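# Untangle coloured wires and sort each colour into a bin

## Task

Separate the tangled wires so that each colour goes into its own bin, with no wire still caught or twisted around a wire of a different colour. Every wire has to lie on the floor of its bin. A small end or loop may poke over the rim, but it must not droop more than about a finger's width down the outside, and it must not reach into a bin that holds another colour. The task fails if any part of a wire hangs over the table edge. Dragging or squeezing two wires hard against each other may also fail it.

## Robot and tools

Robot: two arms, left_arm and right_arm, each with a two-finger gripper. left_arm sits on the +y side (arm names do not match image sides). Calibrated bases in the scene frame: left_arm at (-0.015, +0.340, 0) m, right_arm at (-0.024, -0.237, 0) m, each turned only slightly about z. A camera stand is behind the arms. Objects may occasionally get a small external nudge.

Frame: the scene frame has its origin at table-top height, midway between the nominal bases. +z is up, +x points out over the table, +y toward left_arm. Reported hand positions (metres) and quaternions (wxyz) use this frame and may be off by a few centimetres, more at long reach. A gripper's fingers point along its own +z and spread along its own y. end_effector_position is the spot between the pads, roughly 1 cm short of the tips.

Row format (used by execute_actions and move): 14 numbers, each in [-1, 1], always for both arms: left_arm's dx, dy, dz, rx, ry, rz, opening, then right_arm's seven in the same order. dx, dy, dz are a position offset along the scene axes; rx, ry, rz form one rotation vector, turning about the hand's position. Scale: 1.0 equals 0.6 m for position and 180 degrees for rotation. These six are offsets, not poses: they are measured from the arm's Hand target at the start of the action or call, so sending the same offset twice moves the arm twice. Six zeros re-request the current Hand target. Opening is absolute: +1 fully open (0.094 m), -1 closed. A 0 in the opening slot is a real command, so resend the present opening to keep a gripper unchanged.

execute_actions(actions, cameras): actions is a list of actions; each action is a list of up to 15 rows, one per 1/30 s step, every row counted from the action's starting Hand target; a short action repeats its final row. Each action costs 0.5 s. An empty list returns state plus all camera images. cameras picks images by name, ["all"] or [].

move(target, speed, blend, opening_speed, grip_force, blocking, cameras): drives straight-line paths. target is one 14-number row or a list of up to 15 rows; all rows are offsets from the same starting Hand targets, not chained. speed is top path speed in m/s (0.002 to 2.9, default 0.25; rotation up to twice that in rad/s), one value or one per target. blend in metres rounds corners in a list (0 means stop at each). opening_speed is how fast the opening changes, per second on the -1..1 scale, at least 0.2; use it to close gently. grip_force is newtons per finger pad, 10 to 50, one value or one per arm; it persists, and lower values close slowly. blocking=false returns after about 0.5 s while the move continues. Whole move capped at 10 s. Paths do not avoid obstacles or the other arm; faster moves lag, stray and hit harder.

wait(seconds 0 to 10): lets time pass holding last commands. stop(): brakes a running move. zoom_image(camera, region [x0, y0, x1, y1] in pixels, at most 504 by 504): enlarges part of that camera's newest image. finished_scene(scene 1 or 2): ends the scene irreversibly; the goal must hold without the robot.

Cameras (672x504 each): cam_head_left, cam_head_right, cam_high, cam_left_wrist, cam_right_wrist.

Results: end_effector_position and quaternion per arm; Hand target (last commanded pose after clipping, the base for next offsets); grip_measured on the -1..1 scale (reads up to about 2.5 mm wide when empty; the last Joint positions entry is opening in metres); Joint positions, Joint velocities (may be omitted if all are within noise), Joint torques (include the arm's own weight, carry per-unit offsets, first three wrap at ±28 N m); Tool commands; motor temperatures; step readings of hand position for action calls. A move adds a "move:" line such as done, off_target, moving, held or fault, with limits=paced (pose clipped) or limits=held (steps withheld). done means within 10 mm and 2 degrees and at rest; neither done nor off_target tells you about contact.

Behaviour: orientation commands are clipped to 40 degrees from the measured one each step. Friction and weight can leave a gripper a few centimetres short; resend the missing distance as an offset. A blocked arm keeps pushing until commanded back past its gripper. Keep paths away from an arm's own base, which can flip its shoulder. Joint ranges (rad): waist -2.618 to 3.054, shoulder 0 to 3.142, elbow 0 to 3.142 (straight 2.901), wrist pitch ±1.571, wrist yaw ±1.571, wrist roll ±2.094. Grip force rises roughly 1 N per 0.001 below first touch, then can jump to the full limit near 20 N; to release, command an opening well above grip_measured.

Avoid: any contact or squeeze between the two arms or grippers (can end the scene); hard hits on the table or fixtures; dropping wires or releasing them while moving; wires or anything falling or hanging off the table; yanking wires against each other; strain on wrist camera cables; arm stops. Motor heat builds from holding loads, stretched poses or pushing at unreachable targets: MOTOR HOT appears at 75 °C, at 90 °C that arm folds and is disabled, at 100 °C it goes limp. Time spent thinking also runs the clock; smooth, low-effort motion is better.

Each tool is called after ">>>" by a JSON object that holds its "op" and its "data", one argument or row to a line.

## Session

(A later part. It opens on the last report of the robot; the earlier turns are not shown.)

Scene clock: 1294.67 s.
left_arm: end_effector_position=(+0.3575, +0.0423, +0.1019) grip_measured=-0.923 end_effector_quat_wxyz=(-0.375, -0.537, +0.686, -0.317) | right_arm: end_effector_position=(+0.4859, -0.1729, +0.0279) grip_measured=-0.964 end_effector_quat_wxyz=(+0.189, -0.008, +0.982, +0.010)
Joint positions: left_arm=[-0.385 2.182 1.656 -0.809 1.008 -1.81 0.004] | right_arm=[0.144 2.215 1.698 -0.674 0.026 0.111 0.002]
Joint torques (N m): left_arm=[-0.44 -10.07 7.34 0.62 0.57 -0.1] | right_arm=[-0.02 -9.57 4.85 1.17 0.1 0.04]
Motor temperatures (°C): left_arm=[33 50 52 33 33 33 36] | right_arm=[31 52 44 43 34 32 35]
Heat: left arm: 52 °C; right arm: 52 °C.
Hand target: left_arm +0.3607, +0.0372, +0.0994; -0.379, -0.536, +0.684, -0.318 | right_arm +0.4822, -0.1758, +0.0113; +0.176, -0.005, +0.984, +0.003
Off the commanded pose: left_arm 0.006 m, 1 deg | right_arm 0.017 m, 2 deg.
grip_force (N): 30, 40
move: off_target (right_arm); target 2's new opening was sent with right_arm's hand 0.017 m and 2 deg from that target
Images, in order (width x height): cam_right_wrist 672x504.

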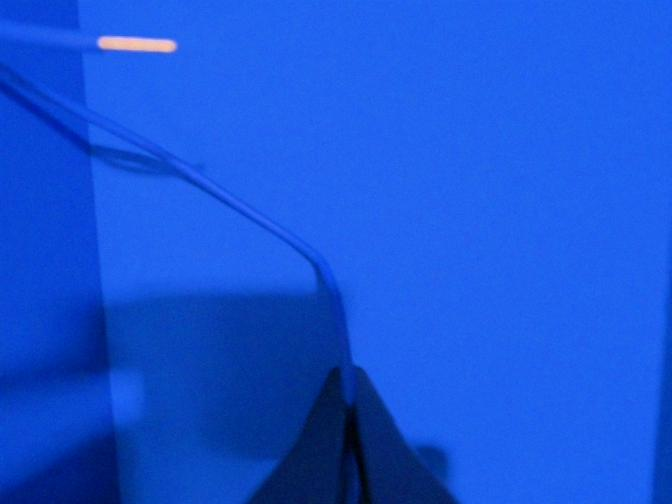

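>>> {"op": "move", "data": {
  "target": [
    [0,0,0,0,0,0,-0.97,0,0,0.1,0,0,0,-0.99],
    [0,0,0,0,0,0,-0.97,0.03,-0.11,0.1,0,0,0,-0.99],
    [0,0,0,0,0,0,-0.97,0.03,-0.11,0.04,0,0,0,-0.99]
  ],
  "speed": 0.08,
  "cameras": ["cam_right_wrist","cam_head_left"]
}}

>>> {"op": "zoom_image", "data": {
  "camera": "cam_head_left",
  "region": [370, 190, 490, 300]
}}

Scene clock: 1310.10 s.
left_arm: end_effector_position=(+0.3575, +0.0423, +0.1019) grip_measured=-0.923 end_effector_quat_wxyz=(-0.375, -0.537, +0.686, -0.317) | right_arm: end_effector_position=(+0.5016, -0.2428, +0.0477) grip_measured=-0.966 end_effector_quat_wxyz=(+0.184, -0.002, +0.983, -0.002)
Joint positions: left_arm=[-0.385 2.182 1.656 -0.809 1.008 -1.81 0.004] | right_arm=[-0.001 2.252 1.844 -0.792 -0.001 -0.016 0.002]
Joint torques (N m): left_arm=[-0.59 -10.35 7.2 0.63 0.57 -0.1] | right_arm=[-0.16 -10.47 5.3 1.15 -0.19 -0.07]
Heat: left arm: 52 °C; right arm: 50 °C.
Hand target: left_arm +0.3607, +0.0372, +0.0994; -0.379, -0.536, +0.684, -0.318 | right_arm +0.5002, -0.2418, +0.0353; +0.176, -0.005, +0.984, +0.003
Off the commanded pose: left_arm 0.006 m, 1 deg | right_arm 0.012 m, 1 deg.
grip_force (N): 30, 40
move: off_target (right_arm)
Images, in order (width x height): cam_head_left 672x504, cam_right_wrist 672x504.

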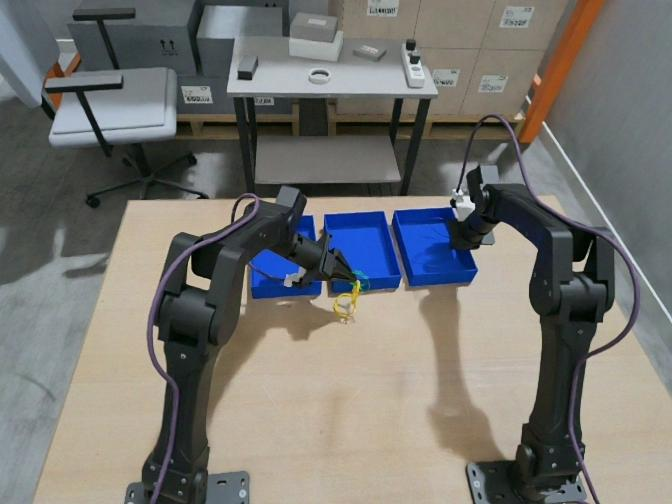

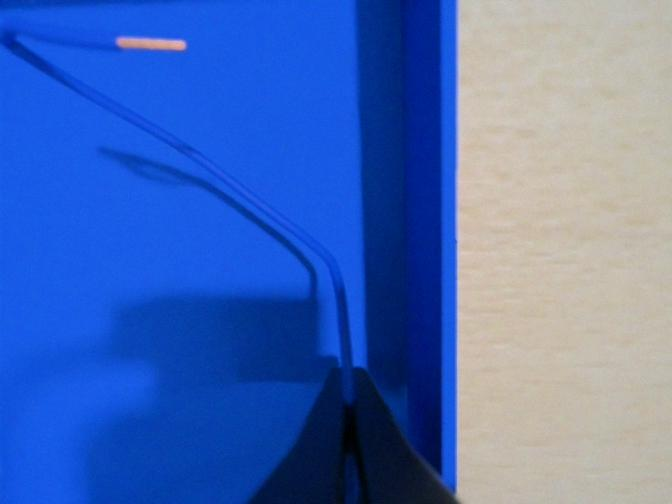

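Scaled by 4.200 from the camera's 672x504 image, which has a finer 960x720 frame.

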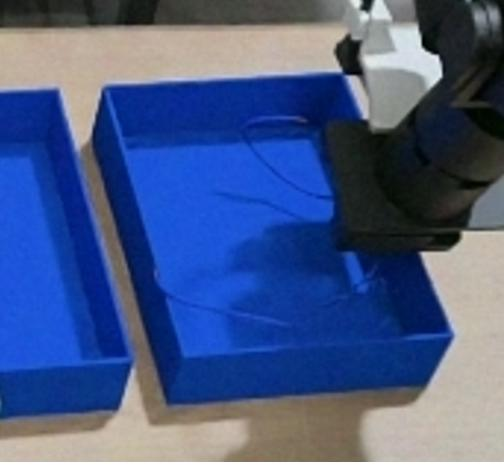

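>>> {"op": "move", "data": {
  "target": [
    [0,0,0,0,0,0,-0.97,0,0,-0.035,0,0,0,-0.99],
    [0,0,0,0,0,0,-0.97,0,0,-0.035,0,0,0,-0.7],
    [0,0,0,0,0,0,-0.97,0,0,0.15,0,0,0,-0.7],
    [0,0,0,0,0,0,-0.97,-0.25,0,0.3,0,0,0,-0.7]
  ],
  "speed": 0.12,
  "opening_speed": 0.4,
  "cameras": ["cam_right_wrist","cam_head_left","cam_left_wrist"]
}}

>>> {"op": "zoom_image", "data": {
  "camera": "cam_head_left",
  "region": [370, 190, 490, 300]
}}

>>> {"op": "zoom_image", "data": {
  "camera": "cam_left_wrist",
  "region": [180, 100, 430, 420]
}}

Scene clock: 1336.53 s.
left_arm: end_effector_position=(+0.3575, +0.0423, +0.1019) grip_measured=-0.923 end_effector_quat_wxyz=(-0.375, -0.537, +0.686, -0.317) | right_arm: end_effector_position=(+0.3580, -0.2398, +0.2145) grip_measured=-0.701 end_effector_quat_wxyz=(+0.179, -0.006, +0.984, +0.001)
Joint positions: left_arm=[-0.385 2.182 1.656 -0.809 1.008 -1.81 0.004] | right_arm=[-0.001 1.688 1.722 -1.245 -0.008 -0.023 0.014]
Joint torques (N m): left_arm=[-0.7 -10.14 7.15 0.68 0.53 -0.1] | right_arm=[-0.72 -8.76 4.59 0.86 -0.14 -0.07]
Heat: left arm: 53 °C; right arm: 52 °C.
Hand target: left_arm +0.3607, +0.0372, +0.0994; -0.379, -0.536, +0.684, -0.318 | right_arm +0.3502, -0.2418, +0.2153; +0.176, -0.005, +0.984, +0.003
Off the commanded pose: left_arm 0.006 m, 1 deg | right_arm 0.008 m, 0 deg.
grip_force (N): 30, 40
move: done; target 2's new opening was sent with right_arm's hand 0.015 m and 1 deg from that target
Images, in order (width x height): cam_head_left 672x504, cam_left_wrist 672x504, cam_right_wrist 672x504.

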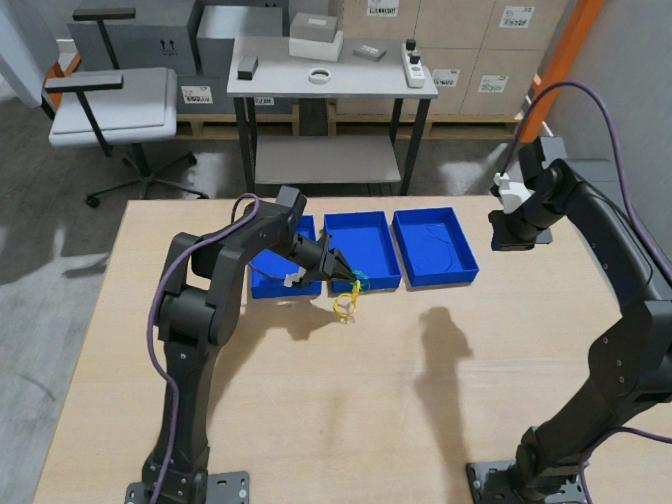

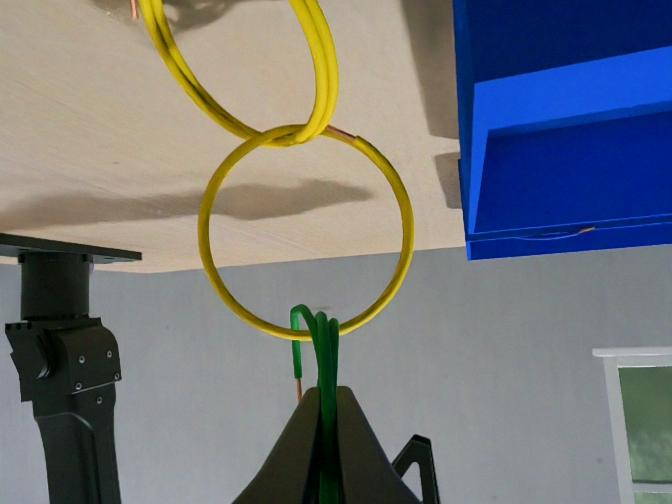

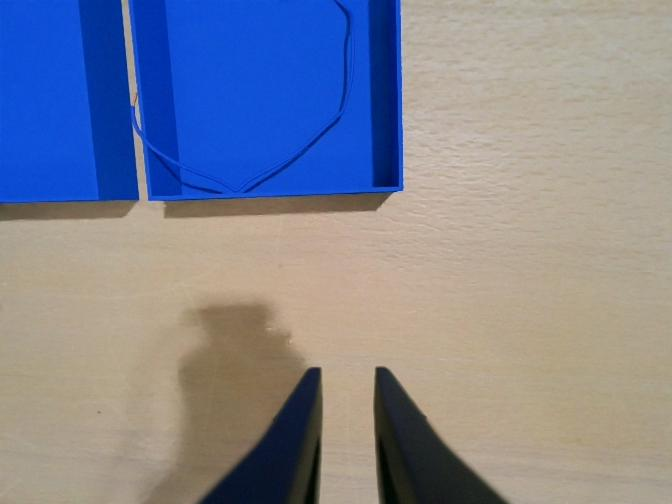

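Scaled by 4.200 from the camera's 672x504 image, which has a finer 960x720 frame.

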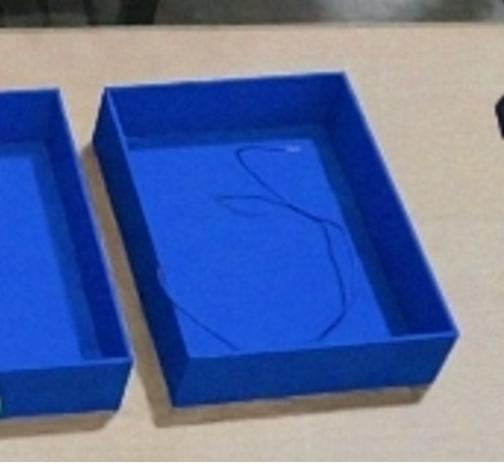

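Scaled by 1.575 from the camera's 672x504 image, which has a finer 960x720 frame.

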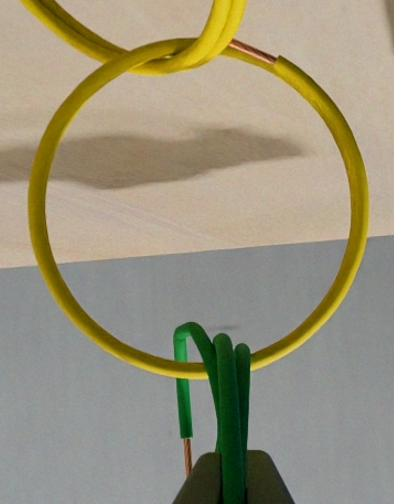

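>>> {"op": "move", "data": {
  "target": [-0.085,0.038,0.2,0,0,0,-0.97,-0.184,0.27,-0.09,0.2025,-0.348,0.286,-0.4],
  "speed": 0.12,
  "cameras": ["cam_right_wrist","cam_left_wrist","cam_head_left"]
}}

>>> {"op": "zoom_image", "data": {
  "camera": "cam_right_wrist",
  "region": [240, 100, 480, 340]
}}

>>> {"op": "zoom_image", "data": {
  "camera": "cam_left_wrist",
  "region": [180, 100, 430, 350]
}}

Scene clock: 1390.60 s.
left_arm: end_effector_position=(+0.3128, +0.0587, +0.2032) grip_measured=-0.923 end_effector_quat_wxyz=(-0.380, -0.543, +0.683, -0.308) | right_arm: end_effector_position=(+0.2456, -0.0827, +0.1660) grip_measured=-0.401 end_effector_quat_wxyz=(+0.619, -0.352, +0.612, +0.345)
Joint positions: left_arm=[-0.385 1.95 1.718 -1.127 1.008 -1.81 0.004] | right_arm=[0.006 1.383 0.139 1.249 -1.035 -0.008 0.028]
Joint torques (N m): left_arm=[0.14 -12.38 7.23 0.24 0.58 -0.01] | right_arm=[0.57 -1.59 3.1 1.89 -0.19 0.03]
Motor temperatures (°C): left_arm=[33 52 53 33 33 33 36] | right_arm=[31 47 43 42 34 32 35]
Heat: left arm: 53 °C; right arm: 47 °C.
Hand target: left_arm +0.3097, +0.0600, +0.2194; -0.379, -0.536, +0.684, -0.318 | right_arm +0.2398, -0.0798, +0.1614; +0.611, -0.354, +0.613, +0.354
Off the commanded pose: left_arm 0.017 m, 1 deg | right_arm 0.008 m, 1 deg.
grip_force (N): 30, 40
move: off_target (left_arm)
Images, in order (width x height): cam_head_left 672x504, cam_left_wrist 672x504, cam_right_wrist 672x504.

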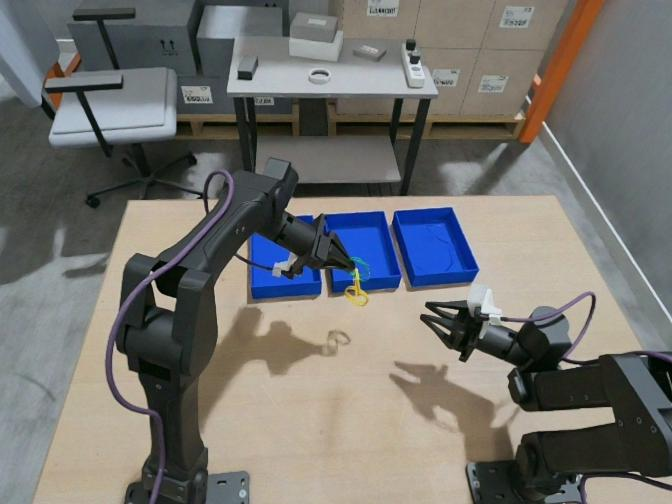

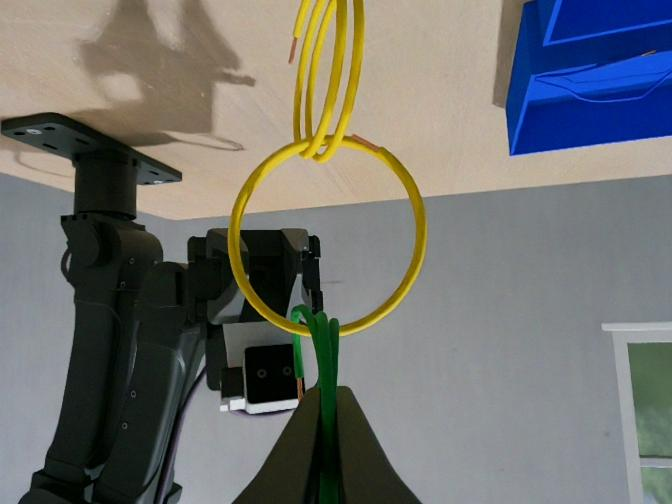

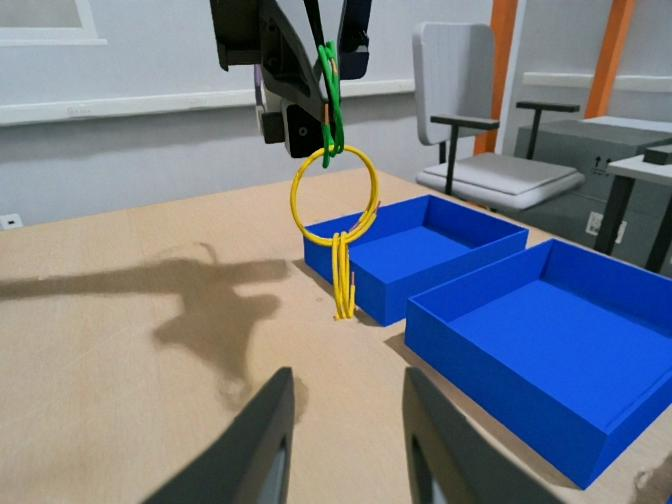

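Scaled by 2.100 from the camera's 672x504 image, which has a finer 960x720 frame.

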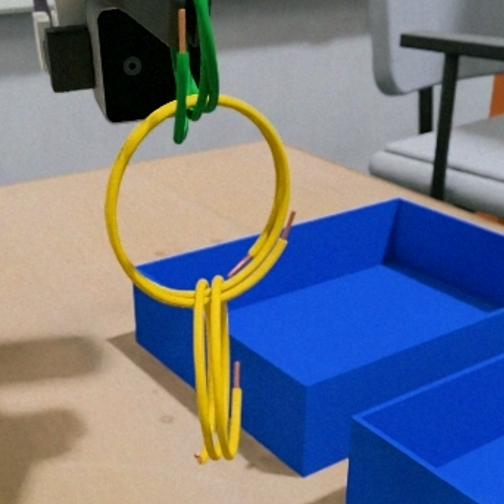

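Scaled by 2.016 from the camera's 672x504 image, which has a finer 960x720 frame.

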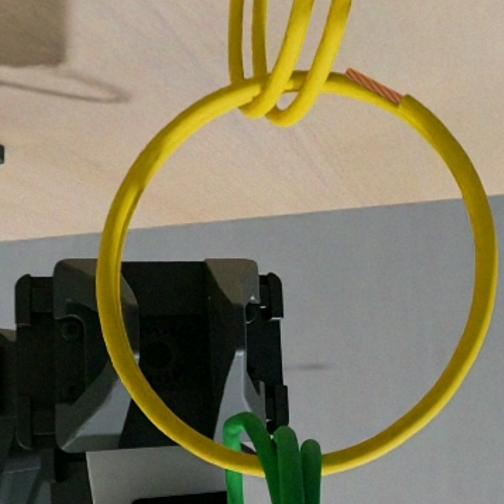

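>>> {"op": "move", "data": {
  "target": [0,0,0,0,0,0,-0.97,0.044,0.15,0.003,0,0,0,-0.5],
  "speed": 0.1,
  "cameras": ["cam_right_wrist","cam_left_wrist"]
}}

>>> {"op": "zoom_image", "data": {
  "camera": "cam_right_wrist",
  "region": [200, 150, 500, 450]
}}

Scene clock: 1414.30 s.
left_arm: end_effector_position=(+0.3128, +0.0587, +0.2032) grip_measured=-0.923 end_effector_quat_wxyz=(-0.380, -0.543, +0.683, -0.308) | right_arm: end_effector_position=(+0.2600, +0.0068, +0.1561) grip_measured=-0.499 end_effector_quat_wxyz=(+0.601, -0.356, +0.620, +0.356)
Joint positions: left_arm=[-0.385 1.95 1.718 -1.127 1.008 -1.81 0.004] | right_arm=[0.428 1.572 0.27 1.272 -0.639 -0.005 0.024]
Joint torques (N m): left_arm=[0.18 -12.53 7.49 0.24 0.59 0.03] | right_arm=[0.54 -3.03 6.26 2.16 0.08 0.03]
Motor temperatures (°C): left_arm=[33 57 54 33 33 33 36] | right_arm=[31 44 42 43 34 32 35]
Heat: left arm: 57 °C; right arm: 44 °C.
Hand target: left_arm +0.3097, +0.0600, +0.2194; -0.379, -0.536, +0.684, -0.318 | right_arm +0.2662, +0.0101, +0.1631; +0.611, -0.354, +0.613, +0.354
Off the commanded pose: left_arm 0.017 m, 1 deg | right_arm 0.010 m, 1 deg.
grip_force (N): 30, 40
move: off_target (left_arm)
Images, in order (width x height): cam_left_wrist 672x504, cam_right_wrist 672x504.

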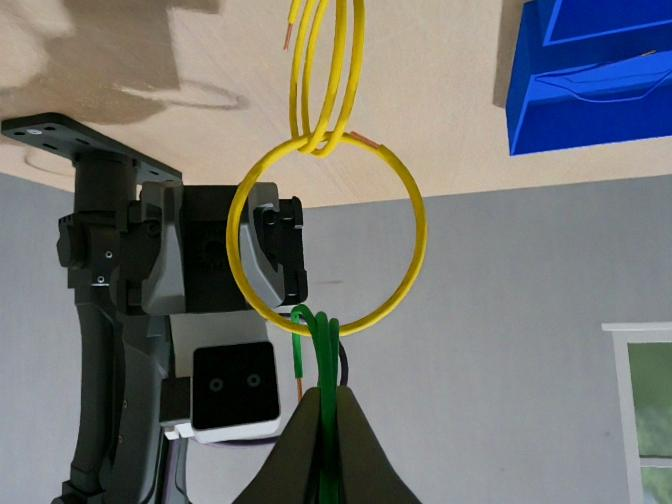

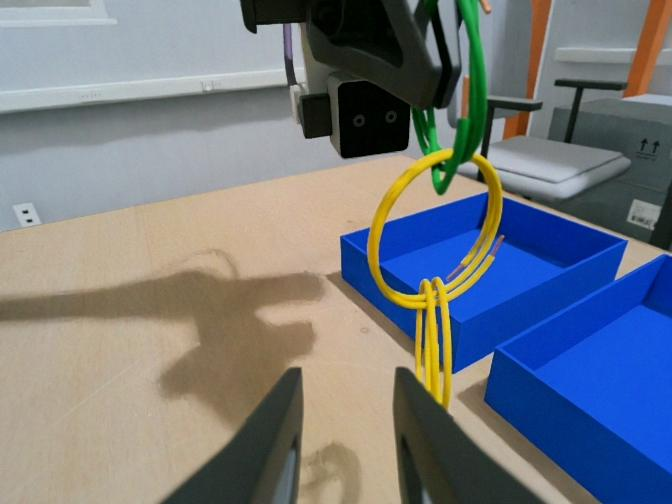

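Scaled by 1.680 from the camera's 672x504 image, which has a finer 960x720 frame.

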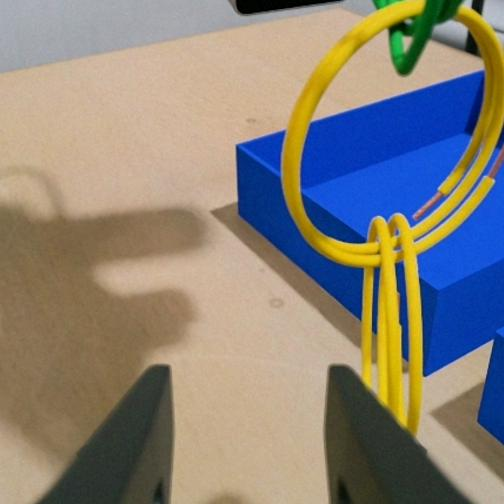

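>>> {"op": "move", "data": {
  "target": [
    [0,0,0,0,0,0,-0.97,0.035,-0.01,0.014,0,0,0,-0.55],
    [0,0,0,0,0,0,-0.97,0.073,0.078,0.014,0,0,0,-0.55]
  ],
  "speed": 0.07,
  "cameras": ["cam_right_wrist","cam_left_wrist"]
}}

>>> {"op": "zoom_image", "data": {
  "camera": "cam_right_wrist",
  "region": [200, 204, 500, 504]
}}

Scene clock: 1427.80 s.
left_arm: end_effector_position=(+0.3128, +0.0587, +0.2032) grip_measured=-0.923 end_effector_quat_wxyz=(-0.380, -0.543, +0.683, -0.308) | right_arm: end_effector_position=(+0.3037, +0.0531, +0.1704) grip_measured=-0.548 end_effector_quat_wxyz=(+0.610, -0.358, +0.611, +0.355)
Joint positions: left_arm=[-0.385 1.95 1.718 -1.127 1.008 -1.81 0.004] | right_arm=[0.517 1.726 0.515 1.208 -0.551 -0.004 0.021]
Joint torques (N m): left_arm=[0.4 -12.23 7.25 0.24 0.59 0.07] | right_arm=[0.44 -4.67 6.91 1.92 0.12 0.04]
Motor temperatures (°C): left_arm=[33 58 54 33 33 33 36] | right_arm=[31 44 43 44 34 32 35]
Heat: left arm: 58 °C; right arm: 44 °C.
Hand target: left_arm +0.3097, +0.0600, +0.2194; -0.379, -0.536, +0.684, -0.318 | right_arm +0.3100, +0.0569, +0.1715; +0.611, -0.354, +0.613, +0.354
Off the commanded pose: left_arm 0.017 m, 1 deg | right_arm 0.008 m, 1 deg.
grip_force (N): 30, 40
move: off_target (left_arm)
Images, in order (width x height): cam_left_wrist 672x504, cam_right_wrist 672x504.

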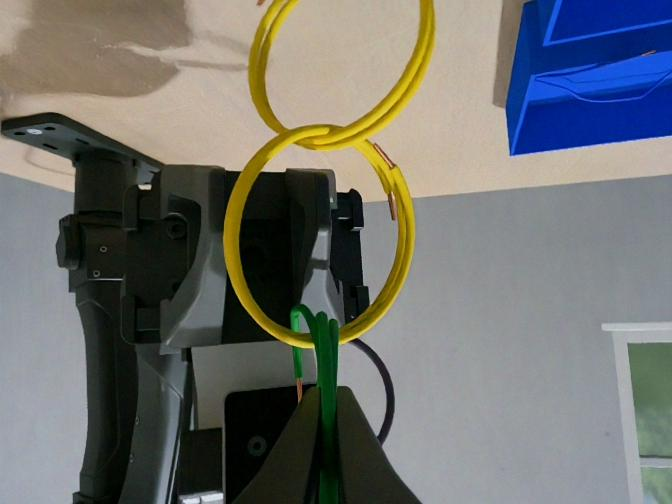

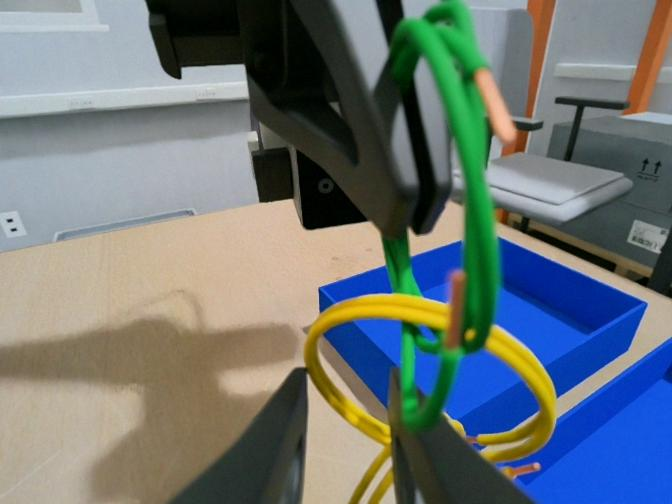

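Scaled by 1.680 from the camera's 672x504 image, which has a finer 960x720 frame.

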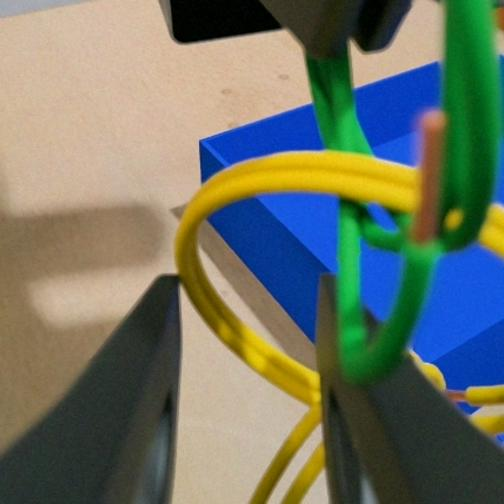

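>>> {"op": "move", "data": {
  "target": [0,0,0,0,0,0,-0.97,0,0,0,0,0,0,-0.97],
  "opening_speed": 0.3,
  "cameras": ["cam_right_wrist","cam_left_wrist"]
}}

>>> {"op": "zoom_image", "data": {
  "camera": "cam_right_wrist",
  "region": [200, 204, 500, 504]
}}

>>> {"op": "zoom_image", "data": {
  "camera": "cam_left_wrist",
  "region": [200, 100, 450, 350]
}}

Scene clock: 1446.33 s.
left_arm: end_effector_position=(+0.3128, +0.0587, +0.2032) grip_measured=-0.923 end_effector_quat_wxyz=(-0.380, -0.543, +0.683, -0.308) | right_arm: end_effector_position=(+0.3039, +0.0530, +0.1704) grip_measured=-0.968 end_effector_quat_wxyz=(+0.610, -0.357, +0.611, +0.355)
Joint positions: left_arm=[-0.385 1.95 1.718 -1.127 1.008 -1.81 0.004] | right_arm=[0.517 1.726 0.515 1.208 -0.55 -0.004 0.001]
Joint torques (N m): left_arm=[0.18 -12.41 7.3 0.25 0.55 -0.01] | right_arm=[0.46 -4.67 6.91 1.91 0.1 0.04]
Motor temperatures (°C): left_arm=[33 59 54 33 33 33 36] | right_arm=[31 43 43 44 34 32 34]
Heat: left arm: 59 °C; right arm: 44 °C.
Hand target: left_arm +0.3097, +0.0600, +0.2194; -0.379, -0.536, +0.684, -0.318 | right_arm +0.3100, +0.0569, +0.1715; +0.611, -0.354, +0.613, +0.354
Off the commanded pose: left_arm 0.017 m, 1 deg | right_arm 0.007 m, 0 deg.
grip_force (N): 30, 40
move: off_target (left_arm)
Images, in order (width x height): cam_left_wrist 672x504, cam_right_wrist 672x504.

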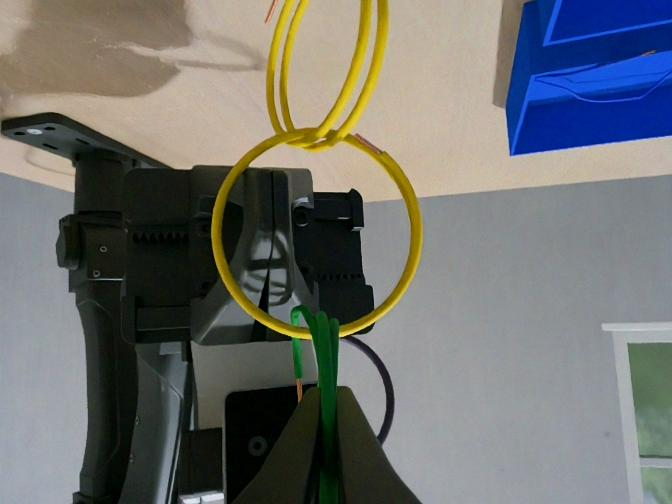

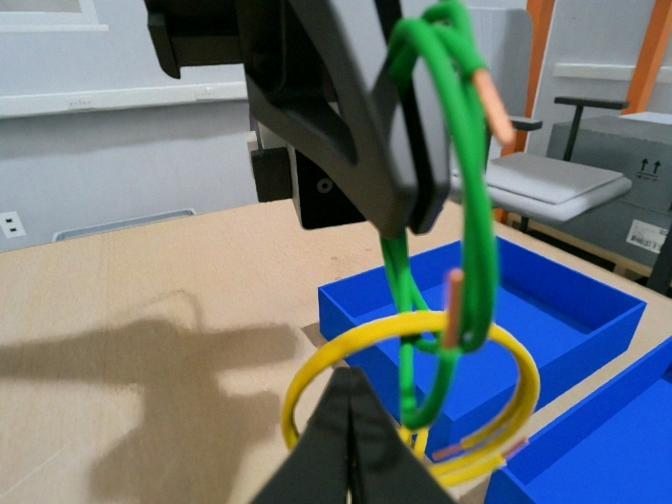

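Scaled by 1.680 from the camera's 672x504 image, which has a finer 960x720 frame.

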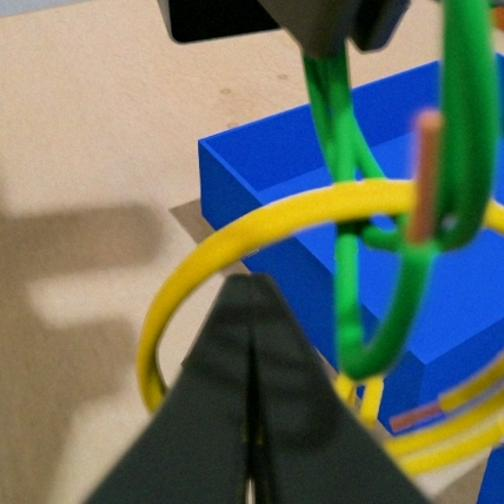

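Scaled by 2.016 from the camera's 672x504 image, which has a finer 960x720 frame.

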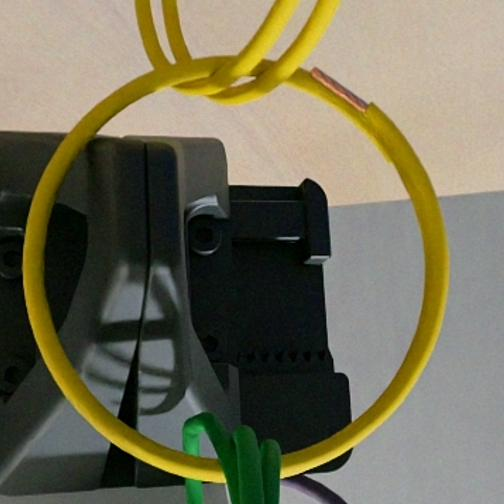

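>>> {"op": "move", "data": {
  "target": [
    [0,0,0,0,0,0,-0.97,-0.025,-0.04,0,0,0,0,-0.97],
    [0,0,0,0,0,0,-0.97,-0.04,-0.02,0,0,0,0,-0.5]
  ],
  "speed": 0.07,
  "cameras": ["cam_right_wrist","cam_left_wrist"]
}}

>>> {"op": "zoom_image", "data": {
  "camera": "cam_right_wrist",
  "region": [200, 204, 500, 504]
}}

Scene clock: 1465.07 s.
left_arm: end_effector_position=(+0.3128, +0.0587, +0.2032) grip_measured=-0.923 end_effector_quat_wxyz=(-0.380, -0.543, +0.683, -0.308) | right_arm: end_effector_position=(+0.2892, +0.0470, +0.1647) grip_measured=-0.502 end_effector_quat_wxyz=(+0.603, -0.358, +0.618, +0.355)
Joint positions: left_arm=[-0.385 1.95 1.718 -1.128 1.008 -1.81 0.004] | right_arm=[0.524 1.683 0.451 1.208 -0.545 -0.004 0.023]
Joint torques (N m): left_arm=[0.13 -12.16 7.21 0.25 0.56 0.04] | right_arm=[0.35 -7.65 3.38 2.16 0.09 0.04]
Motor temperatures (°C): left_arm=[33 59 54 33 33 33 36] | right_arm=[31 43 43 44 34 32 34]
Heat: left arm: 59 °C; right arm: 44 °C.
Hand target: left_arm +0.3097, +0.0600, +0.2194; -0.379, -0.536, +0.684, -0.318 | right_arm +0.2861, +0.0449, +0.1716; +0.611, -0.354, +0.613, +0.353
Off the commanded pose: left_arm 0.017 m, 1 deg | right_arm 0.008 m, 1 deg.
grip_force (N): 30, 40
move: off_target (left_arm)
Images, in order (width x height): cam_left_wrist 672x504, cam_right_wrist 672x504.

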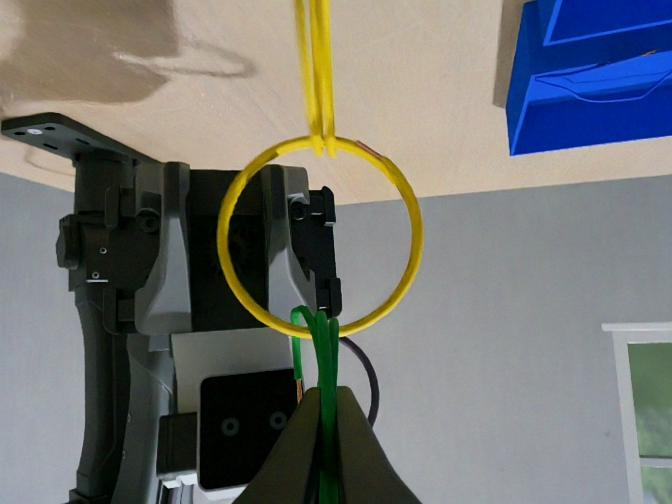

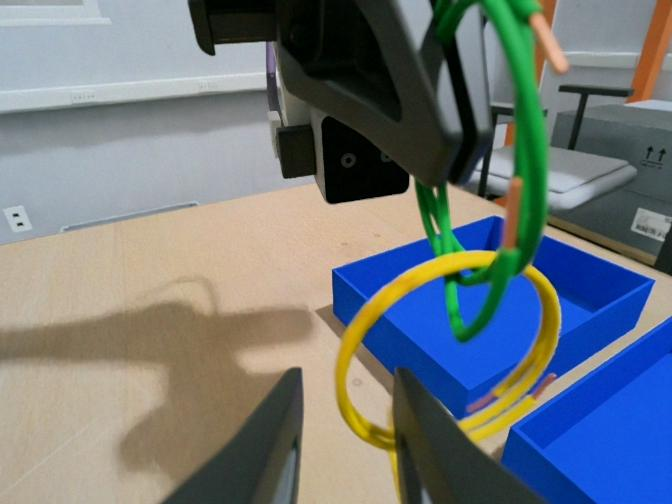

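Scaled by 1.680 from the camera's 672x504 image, which has a finer 960x720 frame.

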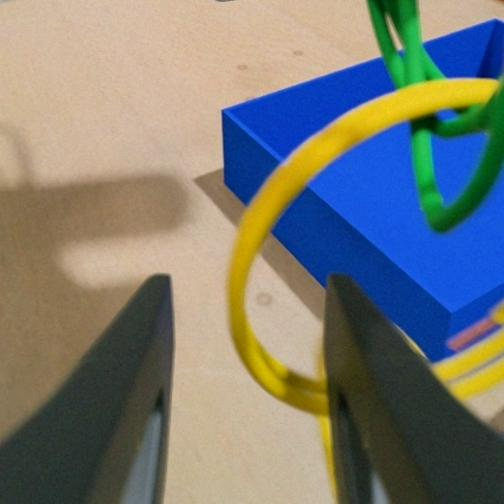

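>>> {"op": "move", "data": {
  "target": [
    [0,0,0,0,0,0,-0.97,0.008,0.026,-0.004,0,0,0,-0.5],
    [0,0,0,0,0,0,-0.97,0.008,0.026,-0.004,0,0,0,-0.97]
  ],
  "speed": 0.05,
  "opening_speed": 0.4,
  "cameras": ["cam_right_wrist","cam_left_wrist"]
}}

>>> {"op": "zoom_image", "data": {
  "camera": "cam_right_wrist",
  "region": [200, 204, 500, 504]
}}

Scene clock: 1476.70 s.
left_arm: end_effector_position=(+0.3125, +0.0590, +0.2028) grip_measured=-0.923 end_effector_quat_wxyz=(-0.380, -0.544, +0.683, -0.306) | right_arm: end_effector_position=(+0.2851, +0.0555, +0.1628) grip_measured=-0.944 end_effector_quat_wxyz=(+0.604, -0.357, +0.619, +0.354)
Joint positions: left_arm=[-0.385 1.95 1.718 -1.131 1.006 -1.81 0.004] | right_arm=[0.563 1.692 0.451 1.216 -0.5 -0.004 0.003]
Joint torques (N m): left_arm=[0.29 -12.34 7.32 0.3 0.58 0.02] | right_arm=[0.59 -4.3 6.95 2.15 0.08 0.03]
Motor temperatures (°C): left_arm=[33 60 54 33 33 33 36] | right_arm=[31 43 43 44 34 32 34]
Heat: left arm: 60 °C; right arm: 44 °C.
Hand target: left_arm +0.3096, +0.0600, +0.2194; -0.380, -0.536, +0.684, -0.318 | right_arm +0.2909, +0.0605, +0.1691; +0.611, -0.354, +0.613, +0.353
Off the commanded pose: left_arm 0.017 m, 2 deg | right_arm 0.010 m, 1 deg.
grip_force (N): 30, 40
move: off_target (left_arm)
Images, in order (width x height): cam_left_wrist 672x504, cam_right_wrist 672x504.

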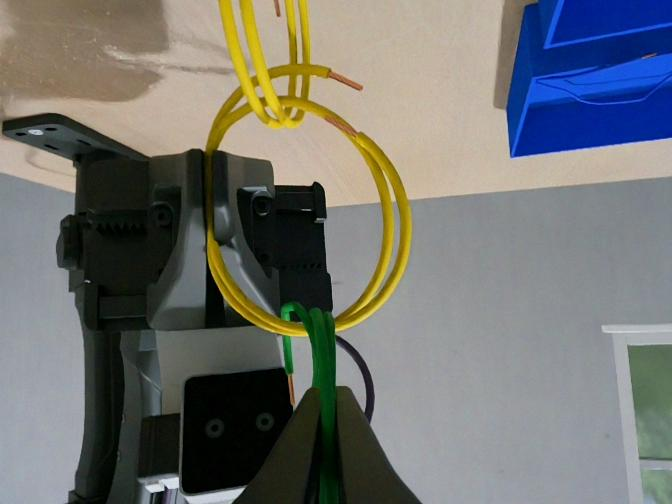

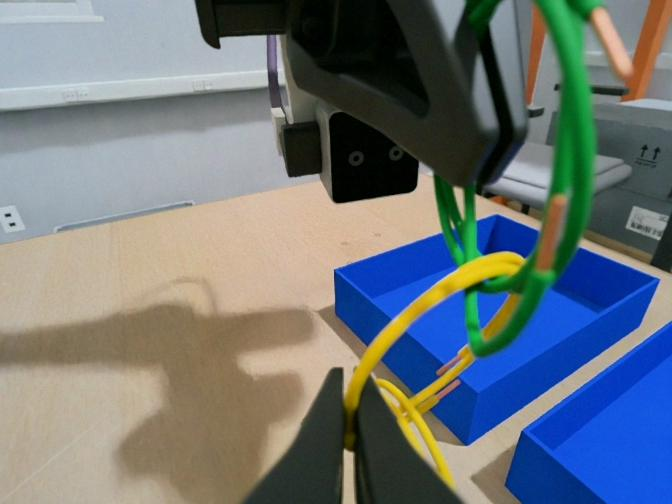

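Scaled by 1.680 from the camera's 672x504 image, which has a finer 960x720 frame.

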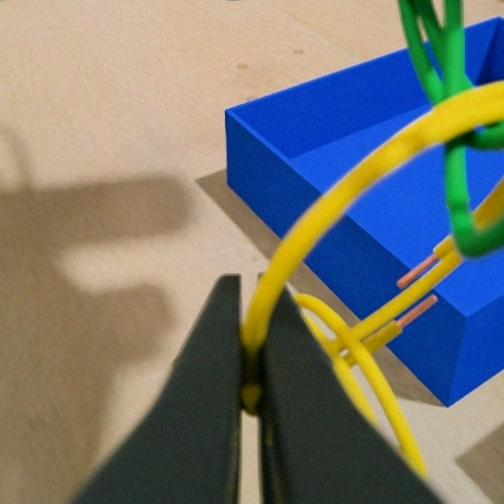

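>>> {"op": "move", "data": {
  "target": [
    [0,0,0,0,0,0,-0.97,0.011,0,-0.03,-0.111,-0.192,0,-0.98],
    [0,0,0,0,0,0,-0.97,0.038,0,-0.045,-0.222,-0.385,0,-0.98]
  ],
  "speed": 0.1,
  "blend": [0.005,0],
  "cameras": ["cam_right_wrist","cam_left_wrist"]
}}

>>> {"op": "zoom_image", "data": {
  "camera": "cam_left_wrist",
  "region": [180, 50, 430, 350]
}}

Scene clock: 1509.30 s.
left_arm: end_effector_position=(+0.3122, +0.0599, +0.2015) grip_measured=-0.923 end_effector_quat_wxyz=(-0.378, -0.546, +0.683, -0.303) | right_arm: end_effector_position=(+0.3100, +0.0583, +0.1423) grip_measured=-0.944 end_effector_quat_wxyz=(+0.694, -0.664, +0.249, -0.126)
Joint positions: left_arm=[-0.385 1.95 1.718 -1.135 0.998 -1.81 0.004] | right_arm=[0.536 1.873 0.516 1.351 -0.509 -1.395 0.003]
Joint torques (N m): left_arm=[0.34 -12.25 7.2 0.33 0.65 0.03] | right_arm=[-0.47 -4.96 5.7 2.12 -0.27 -0.01]
Motor temperatures (°C): left_arm=[33 61 54 32 33 33 36] | right_arm=[31 42 44 45 34 32 35]
Heat: left arm: 61 °C; right arm: 45 °C.
Hand target: left_arm +0.3097, +0.0600, +0.2194; -0.380, -0.536, +0.684, -0.318 | right_arm +0.3136, +0.0605, +0.1421; +0.696, -0.664, +0.243, -0.123
Off the commanded pose: left_arm 0.018 m, 2 deg | right_arm 0.004 m, 1 deg.
grip_force (N): 30, 40
move: off_target (left_arm)
Images, in order (width x height): cam_left_wrist 672x504, cam_right_wrist 672x504.

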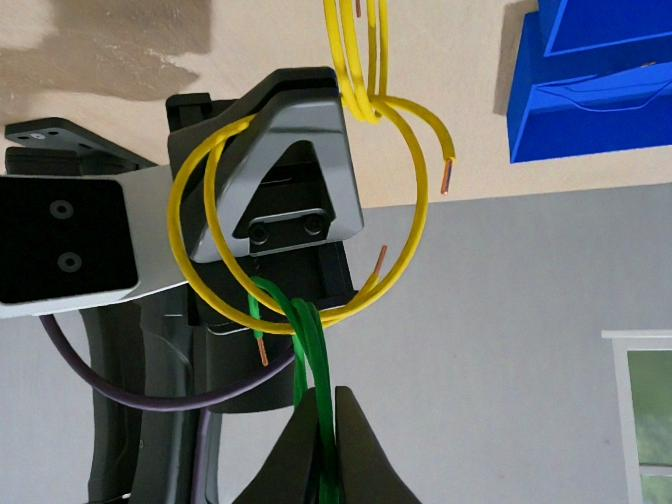

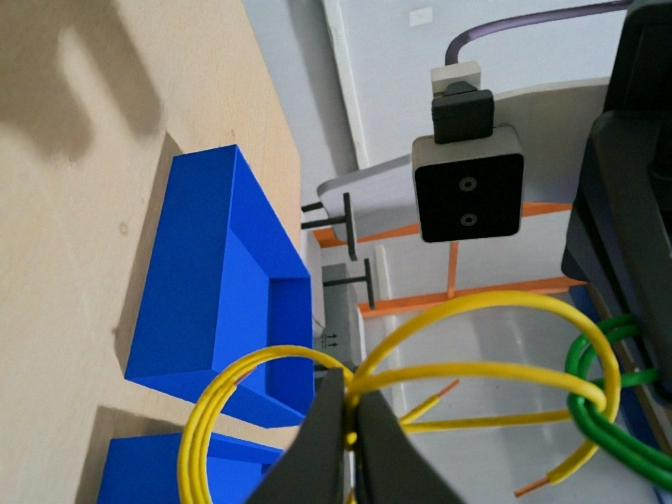

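Scaled by 1.680 from the camera's 672x504 image, which has a finer 960x720 frame.

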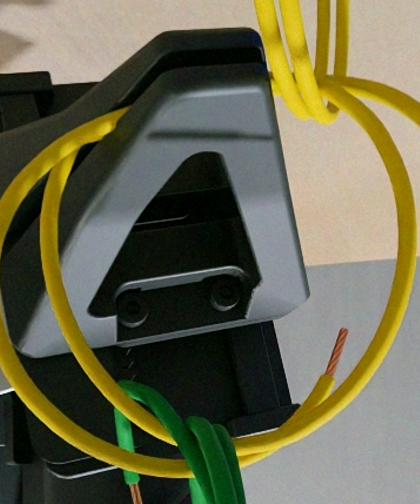

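>>> {"op": "move", "data": {
  "target": [0,0,0,0,0,0,-0.97,0.027,0,0.0,-0.097,-0.168,0,-0.98],
  "speed": 0.1,
  "cameras": ["cam_right_wrist","cam_left_wrist"]
}}

>>> {"op": "zoom_image", "data": {
  "camera": "cam_left_wrist",
  "region": [180, 50, 480, 380]
}}

Scene clock: 1527.87 s.
left_arm: end_effector_position=(+0.3122, +0.0600, +0.2014) grip_measured=-0.924 end_effector_quat_wxyz=(-0.378, -0.546, +0.683, -0.303) | right_arm: end_effector_position=(+0.3255, +0.0586, +0.1465) grip_measured=-0.944 end_effector_quat_wxyz=(-0.629, +0.702, -0.034, +0.333)
Joint positions: left_arm=[-0.385 1.95 1.718 -1.135 0.998 -1.81 0.004] | right_arm=[0.509 1.909 0.573 1.349 -0.538 -2.002 0.003]
Joint torques (N m): left_arm=[0.43 -12.38 7.34 0.29 0.72 0.06] | right_arm=[-0.49 -5.37 5.93 1.85 -0.24 -0.01]
Motor temperatures (°C): left_arm=[33 61 55 32 33 33 36] | right_arm=[31 42 44 45 34 32 35]
Heat: left arm: 61 °C; right arm: 45 °C.
Hand target: left_arm +0.3097, +0.0600, +0.2194; -0.379, -0.536, +0.684, -0.318 | right_arm +0.3298, +0.0605, +0.1421; -0.627, +0.706, -0.032, +0.326
Off the commanded pose: left_arm 0.018 m, 2 deg | right_arm 0.006 m, 1 deg.
grip_force (N): 30, 40
move: off_target (left_arm)
Images, in order (width x height): cam_left_wrist 672x504, cam_right_wrist 672x504.

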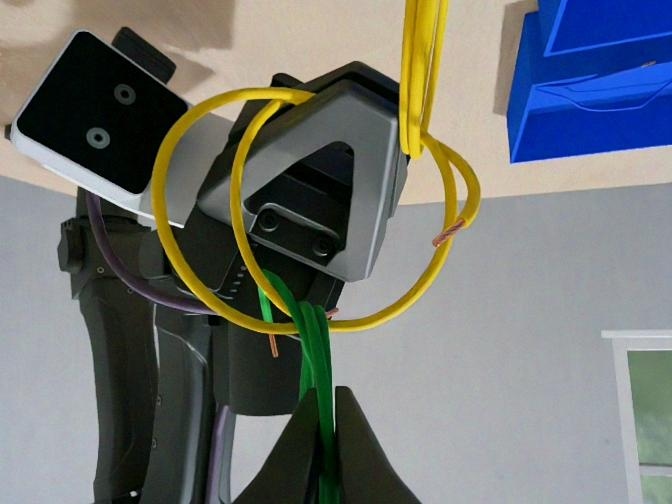

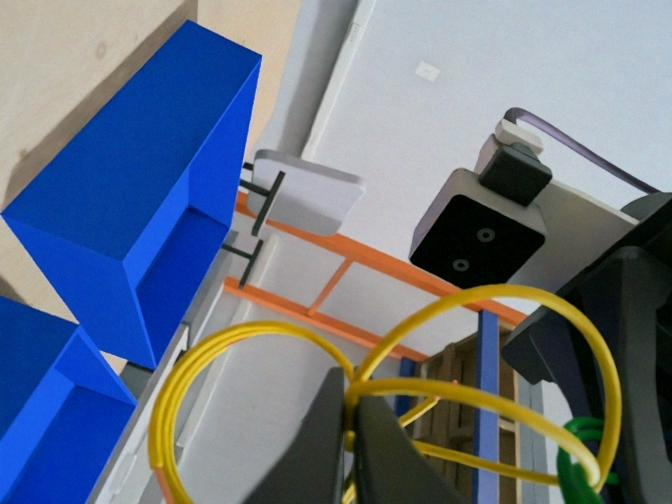

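Scaled by 1.527 from the camera's 672x504 image, which has a finer 960x720 frame.

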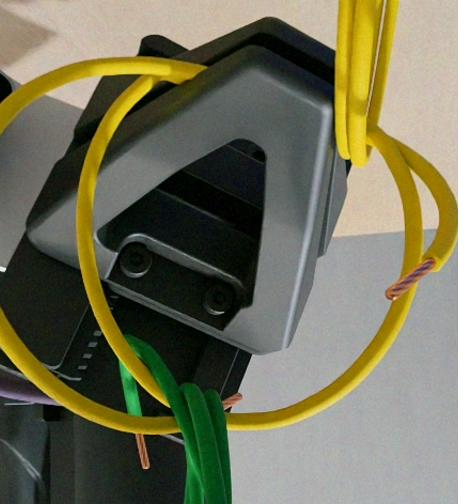

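>>> {"op": "move", "data": {
  "target": [0,0,0,0,0,0,-0.97,0.01,0,-0.04,0,0,0,-0.98],
  "speed": 0.04,
  "cameras": ["cam_right_wrist","cam_left_wrist"]
}}

>>> {"op": "zoom_image", "data": {
  "camera": "cam_left_wrist",
  "region": [180, 50, 480, 380]
}}

Scene clock: 1542.50 s.
left_arm: end_effector_position=(+0.3136, +0.0618, +0.1982) grip_measured=-0.924 end_effector_quat_wxyz=(-0.369, -0.550, +0.687, -0.299) | right_arm: end_effector_position=(+0.3318, +0.0611, +0.1284) grip_measured=-0.944 end_effector_quat_wxyz=(-0.631, +0.699, -0.029, +0.335)
Joint positions: left_arm=[-0.385 1.95 1.718 -1.135 0.976 -1.81 0.004] | right_arm=[0.503 2.022 0.599 1.448 -0.551 -2.004 0.003]
Joint torques (N m): left_arm=[0.34 -12.4 7.2 0.34 0.89 0.04] | right_arm=[-0.76 -5.24 4.64 1.91 -0.19 -0.01]
Motor temperatures (°C): left_arm=[33 61 55 32 33 33 36] | right_arm=[31 42 44 45 34 32 35]
Heat: left arm: 61 °C; right arm: 45 °C.
Hand target: left_arm +0.3097, +0.0600, +0.2194; -0.379, -0.536, +0.684, -0.318 | right_arm +0.3358, +0.0605, +0.1180; -0.627, +0.706, -0.032, +0.326
Off the commanded pose: left_arm 0.022 m, 3 deg | right_arm 0.011 m, 1 deg.
grip_force (N): 30, 40
move: off_target (left_arm, right_arm)
Images, in order (width x height): cam_left_wrist 672x504, cam_right_wrist 672x504.

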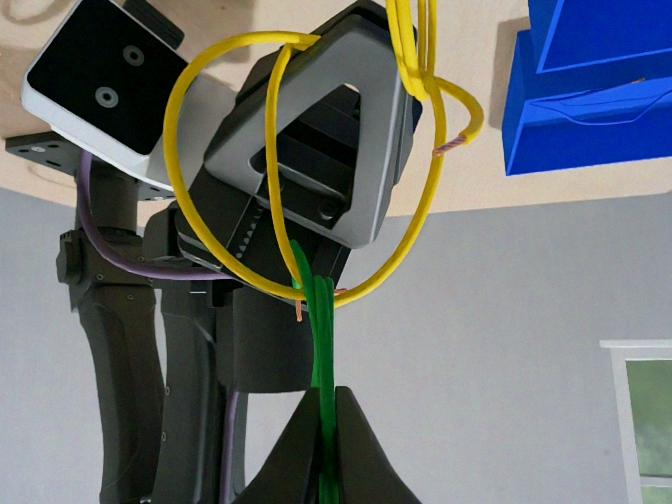

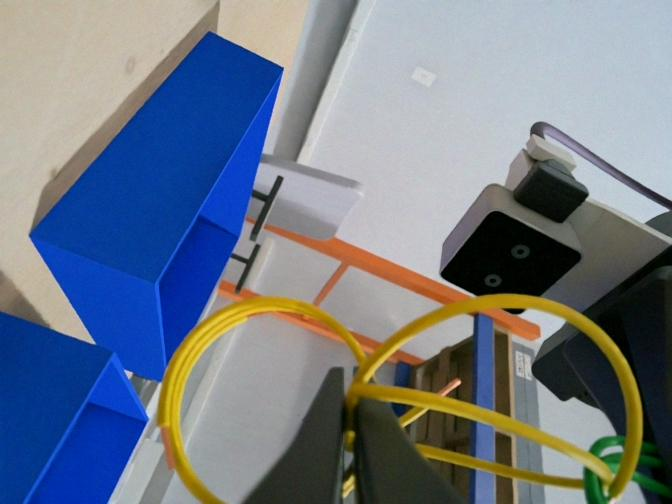

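Scaled by 1.527 from the camera's 672x504 image, which has a finer 960x720 frame.

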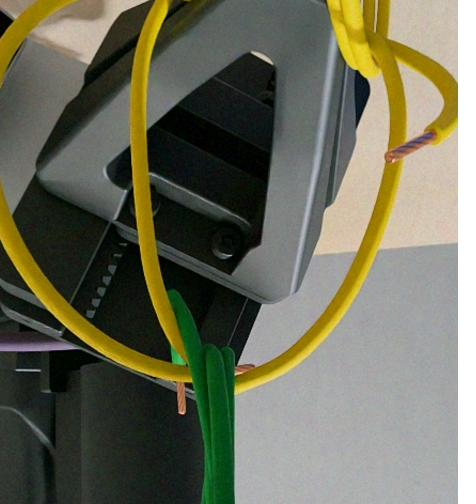

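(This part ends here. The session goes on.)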